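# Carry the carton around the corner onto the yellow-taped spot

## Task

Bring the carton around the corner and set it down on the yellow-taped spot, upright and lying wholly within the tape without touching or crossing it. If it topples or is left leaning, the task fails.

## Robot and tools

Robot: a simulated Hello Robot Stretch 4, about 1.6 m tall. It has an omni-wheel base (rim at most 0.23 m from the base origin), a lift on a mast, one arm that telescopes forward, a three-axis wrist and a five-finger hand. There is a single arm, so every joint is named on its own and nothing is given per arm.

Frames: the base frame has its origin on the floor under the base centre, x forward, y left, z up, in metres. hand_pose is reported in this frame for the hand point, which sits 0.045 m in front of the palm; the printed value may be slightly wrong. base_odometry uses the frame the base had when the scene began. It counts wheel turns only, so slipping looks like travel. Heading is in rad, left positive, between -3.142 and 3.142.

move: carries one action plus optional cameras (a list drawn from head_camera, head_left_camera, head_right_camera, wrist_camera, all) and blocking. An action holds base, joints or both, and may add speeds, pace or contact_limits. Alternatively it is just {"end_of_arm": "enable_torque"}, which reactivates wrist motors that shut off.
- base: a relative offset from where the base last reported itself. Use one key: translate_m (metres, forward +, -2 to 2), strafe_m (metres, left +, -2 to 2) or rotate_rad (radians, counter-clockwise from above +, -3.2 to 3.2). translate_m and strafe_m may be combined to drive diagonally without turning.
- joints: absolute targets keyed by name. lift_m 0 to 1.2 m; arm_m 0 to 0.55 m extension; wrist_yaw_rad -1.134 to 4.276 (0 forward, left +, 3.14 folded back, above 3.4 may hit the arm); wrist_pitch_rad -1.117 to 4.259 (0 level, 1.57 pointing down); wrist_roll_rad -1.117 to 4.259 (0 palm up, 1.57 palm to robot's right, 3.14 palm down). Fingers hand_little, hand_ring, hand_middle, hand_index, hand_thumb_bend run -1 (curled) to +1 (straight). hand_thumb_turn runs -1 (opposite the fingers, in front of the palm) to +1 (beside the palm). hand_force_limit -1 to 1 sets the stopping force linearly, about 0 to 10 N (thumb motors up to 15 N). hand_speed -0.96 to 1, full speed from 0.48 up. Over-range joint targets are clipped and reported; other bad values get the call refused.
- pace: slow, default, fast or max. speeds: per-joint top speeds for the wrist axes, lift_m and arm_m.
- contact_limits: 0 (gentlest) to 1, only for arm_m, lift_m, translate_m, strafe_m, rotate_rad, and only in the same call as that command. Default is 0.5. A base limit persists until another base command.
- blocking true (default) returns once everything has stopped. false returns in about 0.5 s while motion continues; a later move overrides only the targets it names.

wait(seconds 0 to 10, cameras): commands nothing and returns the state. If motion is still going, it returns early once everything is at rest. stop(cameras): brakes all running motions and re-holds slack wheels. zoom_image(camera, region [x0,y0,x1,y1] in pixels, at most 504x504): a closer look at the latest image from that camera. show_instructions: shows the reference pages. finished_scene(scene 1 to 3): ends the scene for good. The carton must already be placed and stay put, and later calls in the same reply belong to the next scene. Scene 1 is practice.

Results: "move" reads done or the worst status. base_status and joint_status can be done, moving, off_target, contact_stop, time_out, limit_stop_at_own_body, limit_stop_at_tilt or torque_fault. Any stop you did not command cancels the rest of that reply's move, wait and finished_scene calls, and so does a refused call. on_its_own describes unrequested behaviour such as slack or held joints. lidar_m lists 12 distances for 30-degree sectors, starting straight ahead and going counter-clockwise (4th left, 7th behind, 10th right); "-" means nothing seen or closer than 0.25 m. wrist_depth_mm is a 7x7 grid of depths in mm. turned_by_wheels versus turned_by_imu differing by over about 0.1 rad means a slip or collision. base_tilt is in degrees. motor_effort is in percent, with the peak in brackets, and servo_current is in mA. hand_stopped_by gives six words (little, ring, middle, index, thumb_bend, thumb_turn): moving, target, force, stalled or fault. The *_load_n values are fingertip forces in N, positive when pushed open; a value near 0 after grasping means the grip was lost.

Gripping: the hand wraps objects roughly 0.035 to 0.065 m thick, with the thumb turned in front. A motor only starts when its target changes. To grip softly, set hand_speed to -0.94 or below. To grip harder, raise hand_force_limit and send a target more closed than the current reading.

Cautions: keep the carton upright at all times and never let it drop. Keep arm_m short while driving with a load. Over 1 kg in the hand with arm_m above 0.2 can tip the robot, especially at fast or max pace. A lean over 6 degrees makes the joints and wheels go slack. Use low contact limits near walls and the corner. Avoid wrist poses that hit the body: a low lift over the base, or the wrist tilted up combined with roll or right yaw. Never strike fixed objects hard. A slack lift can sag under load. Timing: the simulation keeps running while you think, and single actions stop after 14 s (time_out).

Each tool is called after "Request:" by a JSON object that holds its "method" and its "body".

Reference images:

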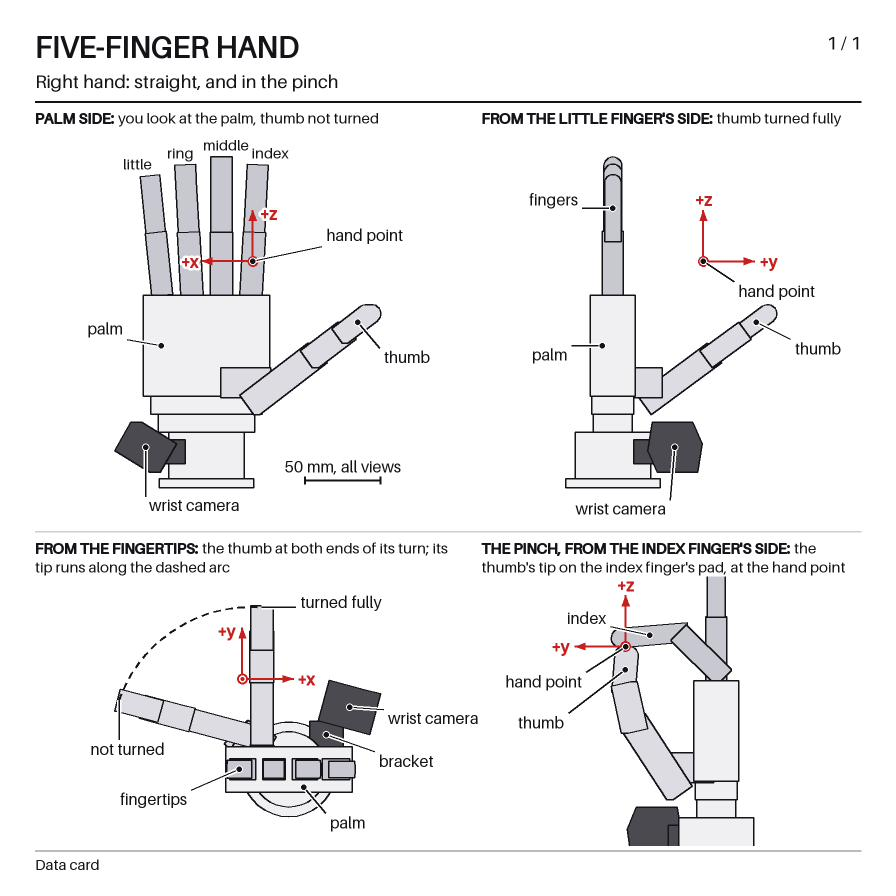

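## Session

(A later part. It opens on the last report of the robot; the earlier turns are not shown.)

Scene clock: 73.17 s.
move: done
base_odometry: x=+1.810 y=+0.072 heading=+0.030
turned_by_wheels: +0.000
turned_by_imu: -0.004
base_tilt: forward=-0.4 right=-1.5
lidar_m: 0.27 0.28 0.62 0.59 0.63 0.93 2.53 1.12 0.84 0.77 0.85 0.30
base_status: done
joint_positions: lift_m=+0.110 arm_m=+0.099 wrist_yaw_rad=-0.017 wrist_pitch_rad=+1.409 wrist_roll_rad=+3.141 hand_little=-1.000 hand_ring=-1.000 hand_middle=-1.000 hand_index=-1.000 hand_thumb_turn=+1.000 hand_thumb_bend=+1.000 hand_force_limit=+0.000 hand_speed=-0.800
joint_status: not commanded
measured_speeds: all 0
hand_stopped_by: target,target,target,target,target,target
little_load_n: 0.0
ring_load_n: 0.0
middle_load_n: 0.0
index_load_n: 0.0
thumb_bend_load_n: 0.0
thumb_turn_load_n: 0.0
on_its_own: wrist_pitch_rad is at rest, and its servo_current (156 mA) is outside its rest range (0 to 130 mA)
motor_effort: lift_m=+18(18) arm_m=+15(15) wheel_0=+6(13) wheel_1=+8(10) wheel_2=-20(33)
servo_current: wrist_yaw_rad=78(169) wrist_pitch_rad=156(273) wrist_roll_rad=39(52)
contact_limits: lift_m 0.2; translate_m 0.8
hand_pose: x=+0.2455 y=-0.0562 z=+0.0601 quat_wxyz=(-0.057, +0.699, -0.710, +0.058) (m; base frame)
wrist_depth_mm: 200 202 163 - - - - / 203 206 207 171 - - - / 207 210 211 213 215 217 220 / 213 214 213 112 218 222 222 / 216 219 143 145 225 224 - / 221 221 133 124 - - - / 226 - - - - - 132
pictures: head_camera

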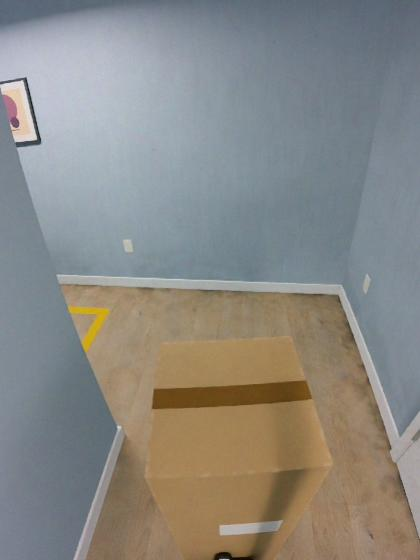

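Request:
{"method": "move", "body": {"base": {"translate_m": -0.04}}}

Request:
{"method": "move", "body": {"base": {"strafe_m": 0.055}}}

Request:
{"method": "move", "body": {"base": {"translate_m": 0.45}, "pace": "slow", "contact_limits": {"translate_m": 0.8}, "cameras": ["head_camera"]}}

Scene clock: 74.67 s.
move: done
base_odometry: x=+1.770 y=+0.071 heading=+0.030
turned_by_wheels: +0.000
turned_by_imu: +0.000
base_tilt: forward=-0.3 right=-1.5
lidar_m: 0.31 0.33 0.60 0.60 0.65 0.93 2.48 1.12 0.83 0.78 0.86 0.34
base_status: done
joint_positions: lift_m=+0.110 arm_m=+0.100 wrist_yaw_rad=-0.002 wrist_pitch_rad=+1.382 wrist_roll_rad=+3.141 hand_little=-1.000 hand_ring=-1.000 hand_middle=-1.000 hand_index=-1.000 hand_thumb_turn=+1.000 hand_thumb_bend=+1.000 hand_force_limit=+0.000 hand_speed=-0.800
joint_status: not commanded
measured_speeds: all 0
hand_stopped_by: target,target,target,target,target,target
little_load_n: 0.0
ring_load_n: 0.0
middle_load_n: 0.0
index_load_n: 0.0
thumb_bend_load_n: 0.0
thumb_turn_load_n: 0.0
motor_effort: lift_m=+18(18) arm_m=+4(15) wheel_0=+0(6) wheel_1=+1(9) wheel_2=+0(20)
servo_current: wrist_yaw_rad=33(78) wrist_pitch_rad=33(176) wrist_roll_rad=46(52)
contact_limits: lift_m 0.2
hand_pose: x=+0.2532 y=-0.0566 z=+0.0596 quat_wxyz=(-0.067, +0.704, -0.704, +0.067) (m; base frame)
wrist_depth_mm: 198 199 201 156 - - - / 203 206 206 208 211 213 - / 208 211 212 214 216 218 220 / 214 216 214 112 220 224 224 / 220 223 144 145 229 228 - / 228 228 133 124 - - - / 233 - - - - - 175
pictures: none

Scene clock: 75.83 s.
move: done
base_odometry: x=+1.769 y=+0.126 heading=+0.030
turned_by_wheels: +0.000
turned_by_imu: +0.000
base_tilt: forward=-0.3 right=-1.6
lidar_m: 0.31 0.73 0.56 0.54 0.58 0.86 2.47 1.18 0.88 0.81 0.92 0.34
base_status: done
joint_positions: lift_m=+0.110 arm_m=+0.100 wrist_yaw_rad=-0.002 wrist_pitch_rad=+1.382 wrist_roll_rad=+3.141 hand_little=-1.000 hand_ring=-1.000 hand_middle=-1.000 hand_index=-1.000 hand_thumb_turn=+1.000 hand_thumb_bend=+1.000 hand_force_limit=+0.000 hand_speed=-0.800
joint_status: not commanded
measured_speeds: all 0
hand_stopped_by: target,target,target,target,target,target
little_load_n: 0.0
ring_load_n: 0.0
middle_load_n: 0.0
index_load_n: 0.0
thumb_bend_load_n: 0.0
thumb_turn_load_n: 0.0
motor_effort: lift_m=+18(19) arm_m=+4(4) wheel_0=+0(8) wheel_1=-1(9) wheel_2=+1(3)
servo_current: wrist_yaw_rad=26(39) wrist_pitch_rad=26(59) wrist_roll_rad=33(46)
contact_limits: lift_m 0.2
hand_pose: x=+0.2532 y=-0.0566 z=+0.0596 quat_wxyz=(-0.067, +0.704, -0.704, +0.067) (m; base frame)
wrist_depth_mm: 198 199 200 155 - - - / 203 204 206 208 211 213 - / 209 210 213 214 216 217 220 / 214 216 214 112 220 224 224 / 220 222 144 145 229 229 - / 225 227 134 124 - - - / 206 - - - - - 170
pictures: none

Scene clock: 81.63 s.
move: done
base_odometry: x=+2.218 y=+0.139 heading=+0.029
turned_by_wheels: -0.001
turned_by_imu: +0.001
base_tilt: forward=-0.3 right=-1.6
lidar_m: 0.28 1.94 0.52 0.50 0.55 0.80 2.85 1.22 0.88 0.89 0.94 0.30
base_status: done
joint_positions: lift_m=+0.110 arm_m=+0.099 wrist_yaw_rad=-0.015 wrist_pitch_rad=+1.408 wrist_roll_rad=+3.139 hand_little=-1.000 hand_ring=-1.000 hand_middle=-1.000 hand_index=-1.000 hand_thumb_turn=+1.000 hand_thumb_bend=+1.000 hand_force_limit=+0.000 hand_speed=-0.800
joint_status: not commanded
measured_speeds: all 0
hand_stopped_by: target,target,target,target,target,target
little_load_n: 0.0
ring_load_n: 0.0
middle_load_n: 0.0
index_load_n: 0.0
thumb_bend_load_n: 0.0
thumb_turn_load_n: 0.0
on_its_own: wrist_pitch_rad is at rest, and its servo_current (176 mA) is outside its rest range (0 to 130 mA)
motor_effort: lift_m=+18(19) arm_m=+19(22) wheel_0=+6(12) wheel_1=+7(16) wheel_2=-23(31)
servo_current: wrist_yaw_rad=78(78) wrist_pitch_rad=176(189) wrist_roll_rad=39(52)
contact_limits: lift_m 0.2; translate_m 0.8
hand_pose: x=+0.2454 y=-0.0564 z=+0.0601 quat_wxyz=(-0.057, +0.700, -0.709, +0.058) (m; base frame)
wrist_depth_mm: 200 202 163 - - - - / 205 206 208 171 - - - / 208 211 212 214 215 219 220 / 213 215 214 112 219 223 223 / 217 219 144 146 225 225 - / 208 202 133 124 - - - / 153 - - - - - 135
pictures: head_camera

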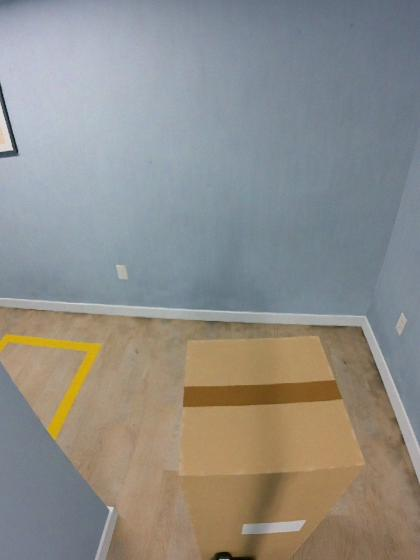

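Request:
{"method": "move", "body": {"base": {"translate_m": 0.55}, "pace": "slow", "contact_limits": {"translate_m": 0.8}, "cameras": ["head_camera", "head_left_camera"]}}

Scene clock: 88.93 s.
move: done
base_odometry: x=+2.767 y=+0.154 heading=+0.028
turned_by_wheels: -0.001
turned_by_imu: -0.006
base_tilt: forward=-0.2 right=-1.5
lidar_m: 0.26 1.36 1.95 0.49 0.51 0.73 2.51 1.24 0.94 0.91 1.02 0.30
base_status: done
joint_positions: lift_m=+0.110 arm_m=+0.099 wrist_yaw_rad=-0.016 wrist_pitch_rad=+1.409 wrist_roll_rad=+3.139 hand_little=-1.000 hand_ring=-1.000 hand_middle=-1.000 hand_index=-1.000 hand_thumb_turn=+1.000 hand_thumb_bend=+1.000 hand_force_limit=+0.000 hand_speed=-0.800
joint_status: not commanded
measured_speeds: all 0
hand_stopped_by: target,target,target,target,target,target
little_load_n: 0.0
ring_load_n: 0.5
middle_load_n: 0.0
index_load_n: 0.0
thumb_bend_load_n: 0.0
thumb_turn_load_n: 0.0
on_its_own: wrist_pitch_rad is at rest, and its servo_current (176 mA) is outside its rest range (0 to 130 mA)
motor_effort: lift_m=+18(19) arm_m=+19(19) wheel_0=+6(12) wheel_1=+7(12) wheel_2=-24(36)
servo_current: wrist_yaw_rad=78(85) wrist_pitch_rad=176(208) wrist_roll_rad=39(52)
contact_limits: lift_m 0.2; translate_m 0.8
hand_pose: x=+0.2451 y=-0.0564 z=+0.0601 quat_wxyz=(-0.057, +0.700, -0.710, +0.058) (m; base frame)
wrist_depth_mm: 201 203 165 - - - - / 205 206 208 171 - - - / 208 211 212 213 216 218 220 / 213 214 214 112 220 223 224 / 217 220 144 146 225 226 - / 208 202 134 124 - - - / 152 - - - - - 135
pictures: head_camera, head_left_camera

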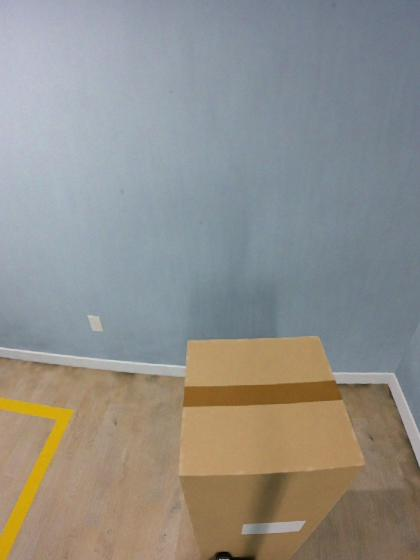

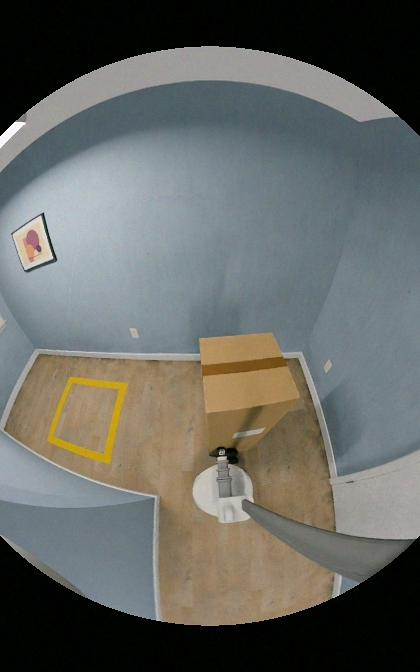

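Request:
{"method": "move", "body": {"base": {"translate_m": 0.09}, "pace": "slow", "contact_limits": {"translate_m": 0.8}}}

Request:
{"method": "move", "body": {"base": {"translate_m": -0.15}}}

Request:
{"method": "move", "body": {"base": {"strafe_m": -0.59}}}

Request:
{"method": "move", "body": {"base": {"rotate_rad": 1.535}}}

Request:
{"method": "move", "body": {"base": {"strafe_m": -0.45}, "cameras": ["head_camera", "head_left_camera"]}}

Scene clock: 91.90 s.
move: done
base_odometry: x=+2.856 y=+0.156 heading=+0.027
turned_by_wheels: -0.001
turned_by_imu: -0.002
base_tilt: forward=-0.4 right=-1.5
lidar_m: 0.28 1.25 1.80 0.56 0.51 0.73 2.44 1.23 0.95 0.94 1.01 0.31
base_status: done
joint_positions: lift_m=+0.110 arm_m=+0.099 wrist_yaw_rad=-0.017 wrist_pitch_rad=+1.410 wrist_roll_rad=+3.139 hand_little=-1.000 hand_ring=-1.000 hand_middle=-1.000 hand_index=-1.000 hand_thumb_turn=+1.000 hand_thumb_bend=+1.000 hand_force_limit=+0.000 hand_speed=-0.800
joint_status: not commanded
measured_speeds: all 0
hand_stopped_by: target,target,target,target,target,target
little_load_n: 0.0
ring_load_n: 0.0
middle_load_n: 0.0
index_load_n: 0.5
thumb_bend_load_n: 0.0
thumb_turn_load_n: 0.0
on_its_own: wrist_pitch_rad is at rest, and its servo_current (202 mA) is outside its rest range (0 to 130 mA)
motor_effort: lift_m=+18(19) arm_m=+17(19) wheel_0=+6(11) wheel_1=+6(12) wheel_2=-23(33)
servo_current: wrist_yaw_rad=78(85) wrist_pitch_rad=202(208) wrist_roll_rad=33(52)
contact_limits: lift_m 0.2; translate_m 0.8
hand_pose: x=+0.2451 y=-0.0564 z=+0.0601 quat_wxyz=(-0.056, +0.700, -0.710, +0.058) (m; base frame)
wrist_depth_mm: 201 202 166 - - - - / 205 206 208 170 - - - / 209 210 211 215 216 218 220 / 213 215 214 112 219 223 224 / 216 220 144 145 225 225 - / 208 203 134 124 - - - / 152 - - - - - 135
pictures: none

Scene clock: 93.73 s.
move: done
base_odometry: x=+2.706 y=+0.152 heading=+0.027
turned_by_wheels: +0.000
turned_by_imu: +0.000
base_tilt: forward=-0.3 right=-1.5
lidar_m: 0.43 1.43 2.01 0.48 0.50 0.72 2.49 1.26 0.94 0.92 1.01 0.46
base_status: done
joint_positions: lift_m=+0.110 arm_m=+0.100 wrist_yaw_rad=-0.002 wrist_pitch_rad=+1.382 wrist_roll_rad=+3.139 hand_little=-1.000 hand_ring=-1.000 hand_middle=-1.000 hand_index=-1.000 hand_thumb_turn=+1.000 hand_thumb_bend=+1.000 hand_force_limit=+0.000 hand_speed=-0.800
joint_status: not commanded
measured_speeds: all 0
hand_stopped_by: target,target,target,target,target,target
little_load_n: 0.0
ring_load_n: 0.0
middle_load_n: 0.5
index_load_n: 0.0
thumb_bend_load_n: 0.0
thumb_turn_load_n: 0.0
motor_effort: lift_m=+18(18) arm_m=+4(17) wheel_0=-1(7) wheel_1=-1(7) wheel_2=-2(23)
servo_current: wrist_yaw_rad=33(85) wrist_pitch_rad=20(208) wrist_roll_rad=39(52)
contact_limits: lift_m 0.2
hand_pose: x=+0.2532 y=-0.0567 z=+0.0595 quat_wxyz=(-0.067, +0.704, -0.704, +0.067) (m; base frame)
wrist_depth_mm: 198 199 201 156 - - - / 204 205 206 208 210 213 - / 209 210 212 213 215 218 220 / 214 215 215 112 220 223 224 / 221 222 143 146 228 229 - / 227 226 133 124 - - - / 234 - - - - - 248
pictures: none

Scene clock: 97.03 s.
move: done
base_odometry: x=+2.722 y=-0.437 heading=+0.027
turned_by_wheels: +0.000
turned_by_imu: +0.000
base_tilt: forward=-0.3 right=-1.5
lidar_m: 1.31 0.55 0.66 1.06 1.11 1.62 1.18 0.48 0.34 0.32 0.39 0.57
base_status: done
joint_positions: lift_m=+0.110 arm_m=+0.100 wrist_yaw_rad=-0.002 wrist_pitch_rad=+1.382 wrist_roll_rad=+3.139 hand_little=-1.000 hand_ring=-1.000 hand_middle=-1.000 hand_index=-1.000 hand_thumb_turn=+1.000 hand_thumb_bend=+1.000 hand_force_limit=+0.000 hand_speed=-0.800
joint_status: not commanded
measured_speeds: all 0
hand_stopped_by: target,target,target,target,target,target
little_load_n: 0.0
ring_load_n: 0.0
middle_load_n: 0.5
index_load_n: 0.0
thumb_bend_load_n: 0.0
thumb_turn_load_n: 0.0
motor_effort: lift_m=+18(19) arm_m=+4(4) wheel_0=-2(9) wheel_1=+0(10) wheel_2=-1(4)
servo_current: wrist_yaw_rad=20(39) wrist_pitch_rad=39(52) wrist_roll_rad=39(52)
contact_limits: lift_m 0.2
hand_pose: x=+0.2532 y=-0.0567 z=+0.0595 quat_wxyz=(-0.067, +0.704, -0.704, +0.067) (m; base frame)
wrist_depth_mm: 198 199 201 154 - - - / 203 205 206 208 210 213 - / 209 211 212 213 216 218 219 / 214 216 215 112 220 224 224 / 220 222 144 146 228 228 - / 226 227 133 124 - - - / 233 - - - - - 247
pictures: none

Scene clock: 99.07 s.
move: done
base_odometry: x=+2.722 y=-0.437 heading=+1.562
turned_by_wheels: +1.535
turned_by_imu: +1.534
base_tilt: forward=-0.3 right=-1.6
lidar_m: 1.06 1.09 1.53 1.39 0.49 0.34 0.33 0.38 0.52 1.30 0.56 0.60
base_status: done
joint_positions: lift_m=+0.110 arm_m=+0.100 wrist_yaw_rad=-0.002 wrist_pitch_rad=+1.382 wrist_roll_rad=+3.139 hand_little=-1.000 hand_ring=-1.000 hand_middle=-1.000 hand_index=-1.000 hand_thumb_turn=+1.000 hand_thumb_bend=+1.000 hand_force_limit=+0.000 hand_speed=-0.800
joint_status: not commanded
measured_speeds: all 0
hand_stopped_by: target,target,target,target,target,target
little_load_n: 0.0
ring_load_n: 0.0
middle_load_n: 0.0
index_load_n: 0.0
thumb_bend_load_n: 0.0
thumb_turn_load_n: -0.5
motor_effort: lift_m=+18(18) arm_m=+4(4) wheel_0=+0(8) wheel_1=+0(6) wheel_2=+1(10)
servo_current: wrist_yaw_rad=33(39) wrist_pitch_rad=39(52) wrist_roll_rad=46(46)
contact_limits: lift_m 0.2
hand_pose: x=+0.2532 y=-0.0568 z=+0.0595 quat_wxyz=(-0.067, +0.704, -0.703, +0.067) (m; base frame)
wrist_depth_mm: 198 199 201 154 - - - / 204 206 206 208 211 213 - / 208 210 212 214 216 217 219 / 214 216 214 112 220 224 224 / 220 223 143 146 229 229 - / 227 227 133 124 - - - / 234 - - - - - 247
pictures: none

Scene clock: 101.90 s.
move: done
base_odometry: x=+3.172 y=-0.441 heading=+1.562
turned_by_wheels: +0.000
turned_by_imu: +0.000
base_tilt: forward=-0.2 right=-1.6
lidar_m: 0.34 1.21 1.54 1.32 0.53 0.36 0.36 0.39 0.54 0.85 0.90 0.40
base_status: done
joint_positions: lift_m=+0.110 arm_m=+0.100 wrist_yaw_rad=-0.002 wrist_pitch_rad=+1.382 wrist_roll_rad=+3.139 hand_little=-1.000 hand_ring=-1.000 hand_middle=-1.000 hand_index=-1.000 hand_thumb_turn=+1.000 hand_thumb_bend=+1.000 hand_force_limit=+0.000 hand_speed=-0.800
joint_status: not commanded
measured_speeds: all 0
hand_stopped_by: target,target,target,target,target,target
little_load_n: 0.0
ring_load_n: 0.0
middle_load_n: 0.0
index_load_n: 0.0
thumb_bend_load_n: 0.0
thumb_turn_load_n: 0.0
motor_effort: lift_m=+18(19) arm_m=+4(4) wheel_0=-1(9) wheel_1=+0(10) wheel_2=+1(3)
servo_current: wrist_yaw_rad=20(39) wrist_pitch_rad=33(59) wrist_roll_rad=46(52)
contact_limits: lift_m 0.2
hand_pose: x=+0.2532 y=-0.0568 z=+0.0595 quat_wxyz=(-0.067, +0.704, -0.703, +0.067) (m; base frame)
wrist_depth_mm: 198 199 201 154 - - - / 203 205 206 208 209 213 - / 208 210 212 213 216 216 220 / 215 216 213 112 220 224 224 / 220 222 144 145 229 229 - / 227 228 133 124 - - - / 234 - - - - - 247
pictures: head_camera, head_left_camera

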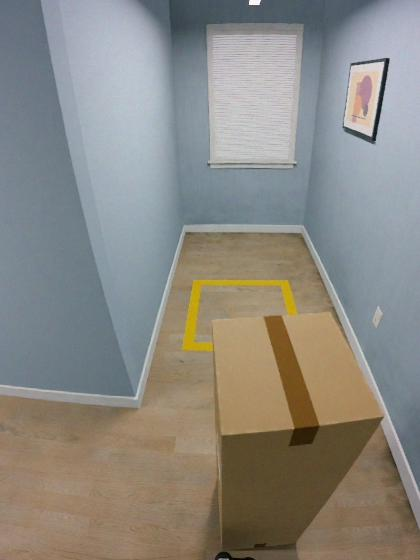

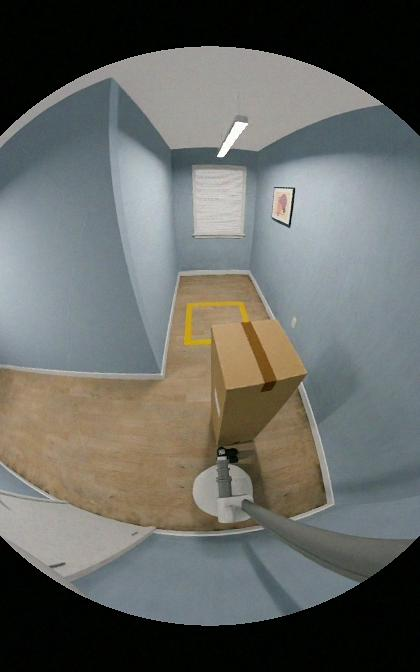

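Request:
{"method": "move", "body": {"base": {"strafe_m": -0.06}, "cameras": ["head_camera"]}}

Scene clock: 105.47 s.
move: done
base_odometry: x=+3.232 y=-0.442 heading=+1.562
turned_by_wheels: +0.000
turned_by_imu: +0.000
base_tilt: forward=-0.2 right=-1.5
lidar_m: 0.34 1.19 1.52 1.33 0.53 0.38 0.36 0.38 0.55 0.78 0.84 0.39
base_status: done
joint_positions: lift_m=+0.110 arm_m=+0.100 wrist_yaw_rad=-0.002 wrist_pitch_rad=+1.382 wrist_roll_rad=+3.139 hand_little=-1.000 hand_ring=-1.000 hand_middle=-1.000 hand_index=-1.000 hand_thumb_turn=+1.000 hand_thumb_bend=+1.000 hand_force_limit=+0.000 hand_speed=-0.800
joint_status: not commanded
measured_speeds: all 0
hand_stopped_by: target,target,target,target,target,target
little_load_n: 0.0
ring_load_n: 0.0
middle_load_n: 0.0
index_load_n: 0.0
thumb_bend_load_n: -0.5
thumb_turn_load_n: 0.0
motor_effort: lift_m=+18(19) arm_m=+4(4) wheel_0=-1(9) wheel_1=+0(9) wheel_2=+1(4)
servo_current: wrist_yaw_rad=26(39) wrist_pitch_rad=46(52) wrist_roll_rad=33(52)
contact_limits: lift_m 0.2
hand_pose: x=+0.2532 y=-0.0568 z=+0.0595 quat_wxyz=(-0.067, +0.704, -0.703, +0.067) (m; base frame)
wrist_depth_mm: 198 199 202 154 - - - / 203 205 206 208 211 213 - / 208 210 212 213 216 217 220 / 214 216 214 112 220 224 224 / 220 222 143 146 228 228 - / 226 227 133 124 - - - / 232 - - - - - 247
pictures: head_camera

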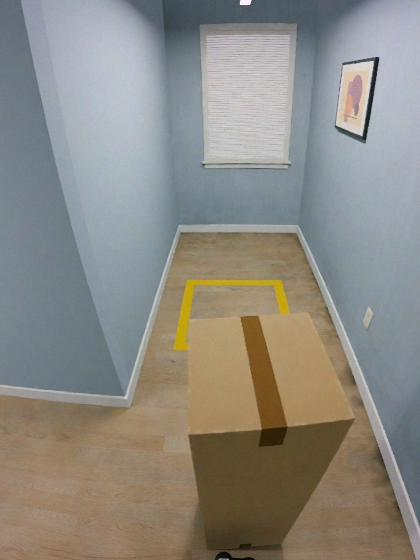

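Request:
{"method": "move", "body": {"base": {"translate_m": 0.35}, "pace": "slow", "contact_limits": {"translate_m": 0.8}, "cameras": ["head_camera"]}}

Scene clock: 110.70 s.
move: done
base_odometry: x=+3.235 y=-0.093 heading=+1.561
turned_by_wheels: -0.001
turned_by_imu: +0.005
base_tilt: forward=-0.4 right=-1.5
lidar_m: 0.27 0.91 1.05 2.61 0.96 0.72 0.69 0.74 0.85 0.80 0.85 0.30
base_status: done
joint_positions: lift_m=+0.110 arm_m=+0.099 wrist_yaw_rad=-0.017 wrist_pitch_rad=+1.408 wrist_roll_rad=+3.138 hand_little=-1.000 hand_ring=-1.000 hand_middle=-1.000 hand_index=-1.000 hand_thumb_turn=+1.000 hand_thumb_bend=+1.000 hand_force_limit=+0.000 hand_speed=-0.800
joint_status: not commanded
measured_speeds: all 0
hand_stopped_by: target,target,target,target,target,target
little_load_n: 0.0
ring_load_n: 0.0
middle_load_n: 0.0
index_load_n: 0.0
thumb_bend_load_n: 0.0
thumb_turn_load_n: 0.0
on_its_own: wrist_pitch_rad is at rest, and its servo_current (169 mA) is outside its rest range (0 to 130 mA)
motor_effort: lift_m=+18(19) arm_m=+18(22) wheel_0=+7(13) wheel_1=+6(13) wheel_2=-23(29)
servo_current: wrist_yaw_rad=72(85) wrist_pitch_rad=169(189) wrist_roll_rad=39(52)
contact_limits: lift_m 0.2; translate_m 0.8
hand_pose: x=+0.2453 y=-0.0564 z=+0.0601 quat_wxyz=(-0.057, +0.700, -0.710, +0.058) (m; base frame)
wrist_depth_mm: 200 201 163 - - - - / 204 206 208 170 - - - / 209 210 212 213 216 217 220 / 213 215 213 112 219 223 222 / 217 220 143 145 225 225 - / 197 195 133 124 - - - / 145 - - - - - 140
pictures: head_camera

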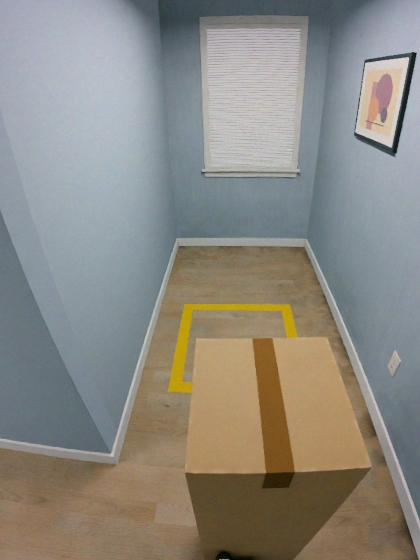

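Request:
{"method": "move", "body": {"base": {"translate_m": 0.6}, "pace": "slow", "contact_limits": {"translate_m": 0.8}, "cameras": ["head_camera"]}}

Scene clock: 112.43 s.
move: contact_stop
base_odometry: x=+3.235 y=-0.101 heading=+1.528
turned_by_wheels: -0.033
turned_by_imu: -0.033
base_tilt: forward=-0.4 right=-1.5
lidar_m: 0.29 0.92 1.02 2.71 1.01 0.75 0.69 0.71 0.86 0.80 0.86 0.32
base_status: translate_m contact_stop (by the wheels' count: -0.009 of +0.600)
joint_positions: lift_m=+0.110 arm_m=+0.100 wrist_yaw_rad=-0.002 wrist_pitch_rad=+1.382 wrist_roll_rad=+3.138 hand_little=-1.000 hand_ring=-1.000 hand_middle=-1.000 hand_index=-1.000 hand_thumb_turn=+1.000 hand_thumb_bend=+1.000 hand_force_limit=+0.000 hand_speed=-0.800
joint_status: not commanded
measured_speeds: all 0
hand_stopped_by: target,target,target,target,target,target
little_load_n: 0.0
ring_load_n: 0.5
middle_load_n: 0.0
index_load_n: 0.0
thumb_bend_load_n: 0.0
thumb_turn_load_n: -0.5
on_its_own: the wheels are slack since a contact_stop
motor_effort: lift_m=+17(18) arm_m=+4(18) wheel_0=+0(12) wheel_1=+0(10) wheel_2=+0(34)
servo_current: wrist_yaw_rad=33(117) wrist_pitch_rad=33(215) wrist_roll_rad=39(52)
contact_limits: lift_m 0.2; translate_m 0.8
hand_pose: x=+0.2530 y=-0.0568 z=+0.0596 quat_wxyz=(-0.066, +0.704, -0.704, +0.067) (m; base frame)
wrist_depth_mm: 198 200 201 154 - - - / 204 205 206 208 210 213 - / 209 211 213 213 216 217 219 / 214 216 215 112 220 224 224 / 220 222 144 145 229 228 - / 206 204 133 124 - - - / 157 - - - - - 141
pictures: head_camera

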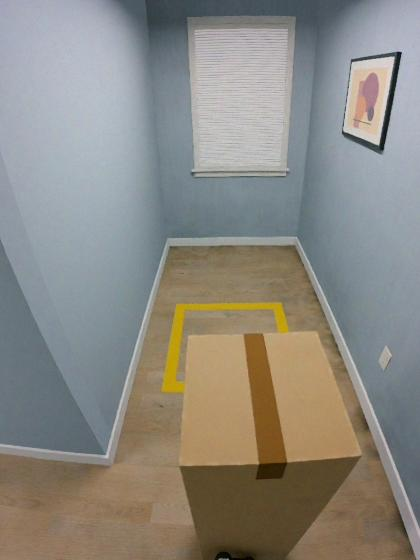

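Request:
{"method": "move", "body": {"base": {"translate_m": -0.03, "strafe_m": 0.016}, "cameras": []}}

Request:
{"method": "move", "body": {"base": {"translate_m": 0.6}, "pace": "slow", "contact_limits": {"translate_m": 1.0}, "cameras": ["head_camera"]}}

Scene clock: 113.67 s.
move: done
base_odometry: x=+3.218 y=-0.131 heading=+1.528
turned_by_wheels: +0.000
turned_by_imu: +0.000
base_tilt: forward=-0.3 right=-1.5
lidar_m: 0.32 0.93 1.05 2.80 0.94 0.70 0.66 0.70 0.87 0.81 0.85 0.34
base_status: done
joint_positions: lift_m=+0.110 arm_m=+0.100 wrist_yaw_rad=-0.002 wrist_pitch_rad=+1.382 wrist_roll_rad=+3.138 hand_little=-1.000 hand_ring=-1.000 hand_middle=-1.000 hand_index=-1.000 hand_thumb_turn=+1.000 hand_thumb_bend=+1.000 hand_force_limit=+0.000 hand_speed=-0.800
joint_status: not commanded
measured_speeds: all 0
hand_stopped_by: target,target,target,target,target,target
little_load_n: 0.0
ring_load_n: 0.0
middle_load_n: 0.0
index_load_n: 0.0
thumb_bend_load_n: 0.0
thumb_turn_load_n: 0.0
motor_effort: lift_m=+18(18) arm_m=+4(4) wheel_0=+1(8) wheel_1=-1(3) wheel_2=-1(9)
servo_current: wrist_yaw_rad=26(33) wrist_pitch_rad=39(52) wrist_roll_rad=39(52)
contact_limits: lift_m 0.2
hand_pose: x=+0.2531 y=-0.0568 z=+0.0596 quat_wxyz=(-0.066, +0.704, -0.704, +0.067) (m; base frame)
wrist_depth_mm: 198 200 202 155 - - - / 203 205 206 208 210 213 - / 208 211 212 213 216 218 219 / 214 216 215 112 220 224 224 / 220 222 144 146 228 229 - / 227 228 133 124 - - - / 204 - - - - - 245
pictures: none
No camera images: "cameras" was empty.

Scene clock: 120.93 s.
move: done
base_odometry: x=+3.244 y=+0.468 heading=+1.527
turned_by_wheels: -0.001
turned_by_imu: -0.002
base_tilt: forward=-0.3 right=-1.5
lidar_m: 0.29 0.80 0.56 0.65 1.74 1.31 1.24 1.22 0.87 0.81 0.86 0.31
base_status: done
joint_positions: lift_m=+0.110 arm_m=+0.099 wrist_yaw_rad=-0.022 wrist_pitch_rad=+1.411 wrist_roll_rad=+3.141 hand_little=-1.000 hand_ring=-1.000 hand_middle=-1.000 hand_index=-1.000 hand_thumb_turn=+1.000 hand_thumb_bend=+1.000 hand_force_limit=+0.000 hand_speed=-0.800
joint_status: not commanded
measured_speeds: all 0
hand_stopped_by: target,target,target,target,target,target
little_load_n: 0.0
ring_load_n: 0.0
middle_load_n: 0.0
index_load_n: 0.5
thumb_bend_load_n: 0.0
thumb_turn_load_n: 0.0
on_its_own: wrist_pitch_rad is at rest, and its servo_current (208 mA) is outside its rest range (0 to 130 mA)
motor_effort: lift_m=+18(18) arm_m=+18(24) wheel_0=+7(12) wheel_1=+3(12) wheel_2=-23(34)
servo_current: wrist_yaw_rad=104(117) wrist_pitch_rad=208(228) wrist_roll_rad=33(52)
contact_limits: lift_m 0.2; translate_m 1
hand_pose: x=+0.2445 y=-0.0561 z=+0.0602 quat_wxyz=(-0.056, +0.698, -0.712, +0.057) (m; base frame)
wrist_depth_mm: 200 202 164 - - - - / 204 206 208 171 - - - / 208 209 212 215 216 219 220 / 213 214 213 112 220 222 224 / 216 218 144 146 225 226 - / 174 175 133 124 - - - / 132 - - - - - -
pictures: head_camera

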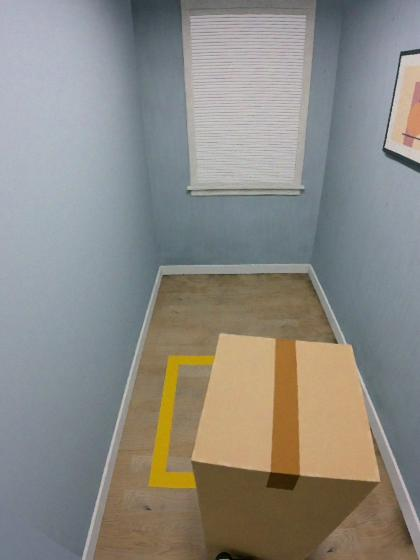

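Request:
{"method": "move", "body": {"base": {"translate_m": -0.06, "strafe_m": -0.005}, "cameras": []}}

Request:
{"method": "move", "body": {"base": {"strafe_m": -0.08}, "cameras": []}}

Request:
{"method": "move", "body": {"base": {"translate_m": 0.32}, "pace": "slow", "contact_limits": {"translate_m": 1.0}, "cameras": ["head_camera"]}}

Scene clock: 122.83 s.
move: done
base_odometry: x=+3.246 y=+0.408 heading=+1.527
turned_by_wheels: +0.000
turned_by_imu: +0.000
base_tilt: forward=-0.3 right=-1.5
lidar_m: 0.34 0.80 0.60 0.86 1.71 1.27 1.20 1.18 0.85 0.80 0.84 0.36
base_status: done
joint_positions: lift_m=+0.110 arm_m=+0.100 wrist_yaw_rad=-0.002 wrist_pitch_rad=+1.382 wrist_roll_rad=+3.141 hand_little=-1.000 hand_ring=-1.000 hand_middle=-1.000 hand_index=-1.000 hand_thumb_turn=+1.000 hand_thumb_bend=+1.000 hand_force_limit=+0.000 hand_speed=-0.800
joint_status: not commanded
measured_speeds: all 0
hand_stopped_by: target,target,target,target,target,target
little_load_n: 0.0
ring_load_n: 0.0
middle_load_n: 0.0
index_load_n: 0.0
thumb_bend_load_n: 0.0
thumb_turn_load_n: 0.0
motor_effort: lift_m=+17(18) arm_m=+4(18) wheel_0=+1(7) wheel_1=+1(5) wheel_2=-2(20)
servo_current: wrist_yaw_rad=26(117) wrist_pitch_rad=39(215) wrist_roll_rad=33(46)
contact_limits: lift_m 0.2
hand_pose: x=+0.2532 y=-0.0566 z=+0.0596 quat_wxyz=(-0.067, +0.704, -0.704, +0.067) (m; base frame)
wrist_depth_mm: 198 200 200 156 - - - / 202 205 206 208 211 213 - / 208 210 211 214 216 218 220 / 213 216 214 112 220 224 224 / 219 222 144 145 229 229 - / 224 227 133 124 - - - / 193 - - - - - 248
pictures: none
No camera images: "cameras" was empty.

Scene clock: 124.17 s.
move: done
base_odometry: x=+3.326 y=+0.404 heading=+1.527
turned_by_wheels: +0.000
turned_by_imu: +0.000
base_tilt: forward=-0.3 right=-1.5
lidar_m: 0.33 0.39 0.67 0.89 1.70 1.25 1.19 1.09 0.77 0.71 0.76 0.35
base_status: done
joint_positions: lift_m=+0.110 arm_m=+0.100 wrist_yaw_rad=-0.002 wrist_pitch_rad=+1.382 wrist_roll_rad=+3.141 hand_little=-1.000 hand_ring=-1.000 hand_middle=-1.000 hand_index=-1.000 hand_thumb_turn=+1.000 hand_thumb_bend=+1.000 hand_force_limit=+0.000 hand_speed=-0.800
joint_status: not commanded
measured_speeds: all 0
hand_stopped_by: target,target,target,target,target,target
little_load_n: 0.0
ring_load_n: 0.0
middle_load_n: 0.0
index_load_n: 0.0
thumb_bend_load_n: 0.0
thumb_turn_load_n: 0.0
motor_effort: lift_m=+18(18) arm_m=+4(4) wheel_0=-2(8) wheel_1=+1(9) wheel_2=+0(5)
servo_current: wrist_yaw_rad=33(33) wrist_pitch_rad=26(46) wrist_roll_rad=39(52)
contact_limits: lift_m 0.2
hand_pose: x=+0.2532 y=-0.0566 z=+0.0596 quat_wxyz=(-0.067, +0.704, -0.704, +0.067) (m; base frame)
wrist_depth_mm: 198 200 200 156 - - - / 203 204 206 208 211 215 - / 208 211 212 213 216 217 220 / 214 216 214 112 220 225 225 / 220 222 143 145 229 229 - / 226 227 133 124 - - - / 232 - - - - - 237
pictures: none
No camera images: "cameras" was empty.

Scene clock: 128.67 s.
move: done
base_odometry: x=+3.341 y=+0.723 heading=+1.527
turned_by_wheels: +0.000
turned_by_imu: -0.003
base_tilt: forward=-0.3 right=-1.5
lidar_m: 0.26 0.28 0.67 0.63 2.21 1.60 1.51 1.08 0.77 0.72 0.76 0.29
base_status: done
joint_positions: lift_m=+0.110 arm_m=+0.099 wrist_yaw_rad=-0.010 wrist_pitch_rad=+1.403 wrist_roll_rad=+3.141 hand_little=-1.000 hand_ring=-1.000 hand_middle=-1.000 hand_index=-1.000 hand_thumb_turn=+1.000 hand_thumb_bend=+1.000 hand_force_limit=+0.000 hand_speed=-0.800
joint_status: not commanded
measured_speeds: all 0
hand_stopped_by: target,target,target,target,target,target
little_load_n: 0.0
ring_load_n: 0.0
middle_load_n: 0.0
index_load_n: 0.0
thumb_bend_load_n: 0.0
thumb_turn_load_n: 0.0
motor_effort: lift_m=+19(19) arm_m=+15(15) wheel_0=+6(11) wheel_1=+9(12) wheel_2=-18(34)
servo_current: wrist_yaw_rad=52(156) wrist_pitch_rad=117(228) wrist_roll_rad=39(52)
contact_limits: lift_m 0.2; translate_m 1
hand_pose: x=+0.2471 y=-0.0564 z=+0.0600 quat_wxyz=(-0.059, +0.701, -0.708, +0.059) (m; base frame)
wrist_depth_mm: 199 201 165 - - - - / 204 206 207 179 211 - - / 207 209 211 213 214 216 219 / 213 214 213 112 218 221 223 / 217 220 143 146 224 225 - / 222 223 133 124 - - - / 228 - - - - - 129
pictures: head_camera

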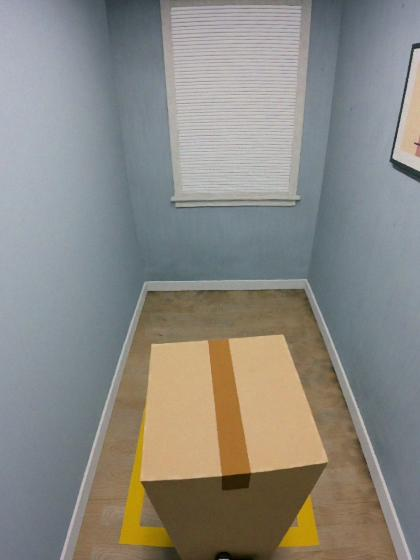

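Request:
{"method": "move", "body": {"base": {"translate_m": -0.06, "strafe_m": 0.003}, "cameras": []}}

Request:
{"method": "move", "body": {"base": {"strafe_m": 0.1}, "cameras": []}}

Request:
{"method": "move", "body": {"base": {"translate_m": 0.38}, "pace": "slow", "contact_limits": {"translate_m": 1.0}, "cameras": ["head_camera"]}}

Scene clock: 130.60 s.
move: done
base_odometry: x=+3.335 y=+0.663 heading=+1.527
turned_by_wheels: +0.000
turned_by_imu: +0.000
base_tilt: forward=-0.2 right=-1.5
lidar_m: 0.33 0.35 0.64 0.63 2.05 1.52 1.44 1.08 0.76 0.73 0.76 0.37
base_status: done
joint_positions: lift_m=+0.110 arm_m=+0.100 wrist_yaw_rad=-0.002 wrist_pitch_rad=+1.382 wrist_roll_rad=+3.141 hand_little=-1.000 hand_ring=-1.000 hand_middle=-1.000 hand_index=-1.000 hand_thumb_turn=+1.000 hand_thumb_bend=+1.000 hand_force_limit=+0.000 hand_speed=-0.800
joint_status: not commanded
measured_speeds: all 0
hand_stopped_by: target,target,target,target,target,target
little_load_n: 0.0
ring_load_n: 0.0
middle_load_n: 0.0
index_load_n: 0.0
thumb_bend_load_n: 0.0
thumb_turn_load_n: 0.0
motor_effort: lift_m=+19(19) arm_m=+4(15) wheel_0=+0(7) wheel_1=+0(9) wheel_2=-1(16)
servo_current: wrist_yaw_rad=33(46) wrist_pitch_rad=39(130) wrist_roll_rad=52(52)
contact_limits: lift_m 0.2
hand_pose: x=+0.2532 y=-0.0566 z=+0.0595 quat_wxyz=(-0.067, +0.704, -0.704, +0.067) (m; base frame)
wrist_depth_mm: 198 200 202 155 - - - / 202 205 206 208 210 212 - / 208 211 212 213 216 218 219 / 213 215 214 112 220 224 224 / 220 222 143 146 229 229 - / 226 227 134 124 - - - / 234 - - - - - 193
pictures: none
No camera images: "cameras" was empty.

Scene clock: 132.07 s.
move: done
base_odometry: x=+3.235 y=+0.668 heading=+1.527
turned_by_wheels: +0.000
turned_by_imu: +0.000
base_tilt: forward=-0.3 right=-1.5
lidar_m: 0.33 0.76 0.55 0.50 2.12 1.52 1.45 1.21 0.87 0.84 0.87 0.37
base_status: done
joint_positions: lift_m=+0.110 arm_m=+0.100 wrist_yaw_rad=-0.002 wrist_pitch_rad=+1.382 wrist_roll_rad=+3.141 hand_little=-1.000 hand_ring=-1.000 hand_middle=-1.000 hand_index=-1.000 hand_thumb_turn=+1.000 hand_thumb_bend=+1.000 hand_force_limit=+0.000 hand_speed=-0.800
joint_status: not commanded
measured_speeds: all 0
hand_stopped_by: target,target,target,target,target,target
little_load_n: 0.0
ring_load_n: 0.0
middle_load_n: 0.0
index_load_n: 0.0
thumb_bend_load_n: 0.0
thumb_turn_load_n: 0.0
motor_effort: lift_m=+18(19) arm_m=+4(4) wheel_0=+0(10) wheel_1=-2(8) wheel_2=+0(3)
servo_current: wrist_yaw_rad=33(39) wrist_pitch_rad=39(59) wrist_roll_rad=39(52)
contact_limits: lift_m 0.2
hand_pose: x=+0.2532 y=-0.0566 z=+0.0595 quat_wxyz=(-0.067, +0.704, -0.704, +0.067) (m; base frame)
wrist_depth_mm: 198 200 201 156 - - - / 203 205 206 208 211 213 - / 208 211 213 214 216 219 220 / 213 216 215 112 220 224 224 / 220 223 144 145 229 229 - / 227 227 133 124 - - - / 231 - - - - - 248
pictures: none
No camera images: "cameras" was empty.

Scene clock: 137.17 s.
move: done
base_odometry: x=+3.252 y=+1.047 heading=+1.526
turned_by_wheels: -0.001
turned_by_imu: +0.005
base_tilt: forward=-0.3 right=-1.5
lidar_m: 0.30 0.77 0.56 0.53 0.55 1.88 1.82 1.22 0.87 0.82 0.37 0.29
base_status: done
joint_positions: lift_m=+0.110 arm_m=+0.099 wrist_yaw_rad=-0.022 wrist_pitch_rad=+1.410 wrist_roll_rad=+3.142 hand_little=-1.000 hand_ring=-1.000 hand_middle=-1.000 hand_index=-1.000 hand_thumb_turn=+1.000 hand_thumb_bend=+1.000 hand_force_limit=+0.000 hand_speed=-0.800
joint_status: not commanded
measured_speeds: all 0
hand_stopped_by: target,target,target,target,target,target
little_load_n: 0.0
ring_load_n: 0.0
middle_load_n: 0.0
index_load_n: 0.0
thumb_bend_load_n: 0.0
thumb_turn_load_n: 0.0
on_its_own: wrist_yaw_rad is at rest, and its servo_current (111 mA) is outside its rest range (0 to 104 mA); wrist_pitch_rad is at rest, and its servo_current (189 mA) is outside its rest range (0 to 130 mA)
motor_effort: lift_m=+18(19) arm_m=+18(20) wheel_0=+10(14) wheel_1=+5(13) wheel_2=-22(29)
servo_current: wrist_yaw_rad=111(124) wrist_pitch_rad=189(202) wrist_roll_rad=46(52)
contact_limits: lift_m 0.2; translate_m 1
hand_pose: x=+0.2447 y=-0.0561 z=+0.0601 quat_wxyz=(-0.056, +0.697, -0.713, +0.057) (m; base frame)
wrist_depth_mm: 200 202 163 - - - - / 204 206 207 169 - - - / 208 210 211 213 216 218 220 / 212 213 213 112 219 223 223 / 214 217 144 145 224 226 - / 165 168 133 124 - - - / 127 - - - - - -
pictures: head_camera

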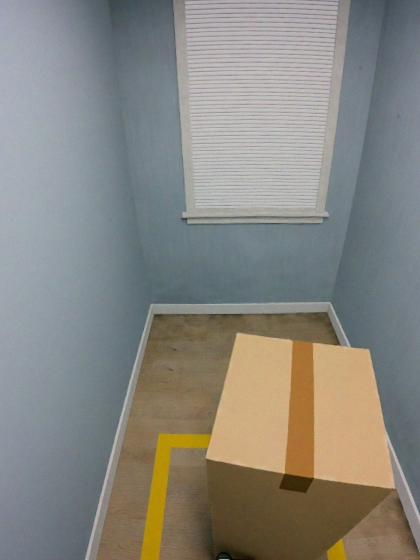

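Request:
{"method": "move", "body": {"base": {"translate_m": -0.6}, "cameras": ["head_camera"]}}

Scene clock: 141.07 s.
move: done
base_odometry: x=+3.225 y=+0.447 heading=+1.526
turned_by_wheels: +0.000
turned_by_imu: +0.000
base_tilt: forward=-0.3 right=-1.4
lidar_m: 0.88 0.76 0.57 0.74 1.77 1.28 1.23 1.23 0.89 0.83 0.86 0.88
base_status: done
joint_positions: lift_m=+0.110 arm_m=+0.100 wrist_yaw_rad=-0.002 wrist_pitch_rad=+1.382 wrist_roll_rad=+3.142 hand_little=-1.000 hand_ring=-1.000 hand_middle=-1.000 hand_index=-1.000 hand_thumb_turn=+1.000 hand_thumb_bend=+1.000 hand_force_limit=+0.000 hand_speed=-0.800
joint_status: not commanded
measured_speeds: all 0
hand_stopped_by: target,target,target,target,target,target
little_load_n: 0.0
ring_load_n: 0.0
middle_load_n: 0.0
index_load_n: 0.0
thumb_bend_load_n: 0.0
thumb_turn_load_n: 0.0
motor_effort: lift_m=+19(19) arm_m=+4(18) wheel_0=+0(12) wheel_1=+1(7) wheel_2=-2(20)
servo_current: wrist_yaw_rad=33(117) wrist_pitch_rad=39(215) wrist_roll_rad=33(52)
contact_limits: lift_m 0.2
hand_pose: x=+0.2533 y=-0.0566 z=+0.0595 quat_wxyz=(-0.067, +0.703, -0.705, +0.067) (m; base frame)
wrist_depth_mm: 198 200 200 155 - - - / 203 205 206 208 210 213 - / 208 211 212 214 216 217 220 / 213 215 215 112 220 224 225 / 220 222 144 145 229 229 - / 226 227 134 124 - - - / 233 - - - - - 248
pictures: head_camera

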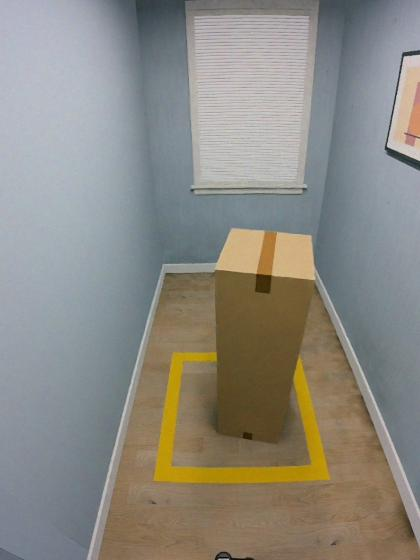

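Request:
{"method": "finished_scene", "body": {"scene": 2}}

The scene is finished: the task was done.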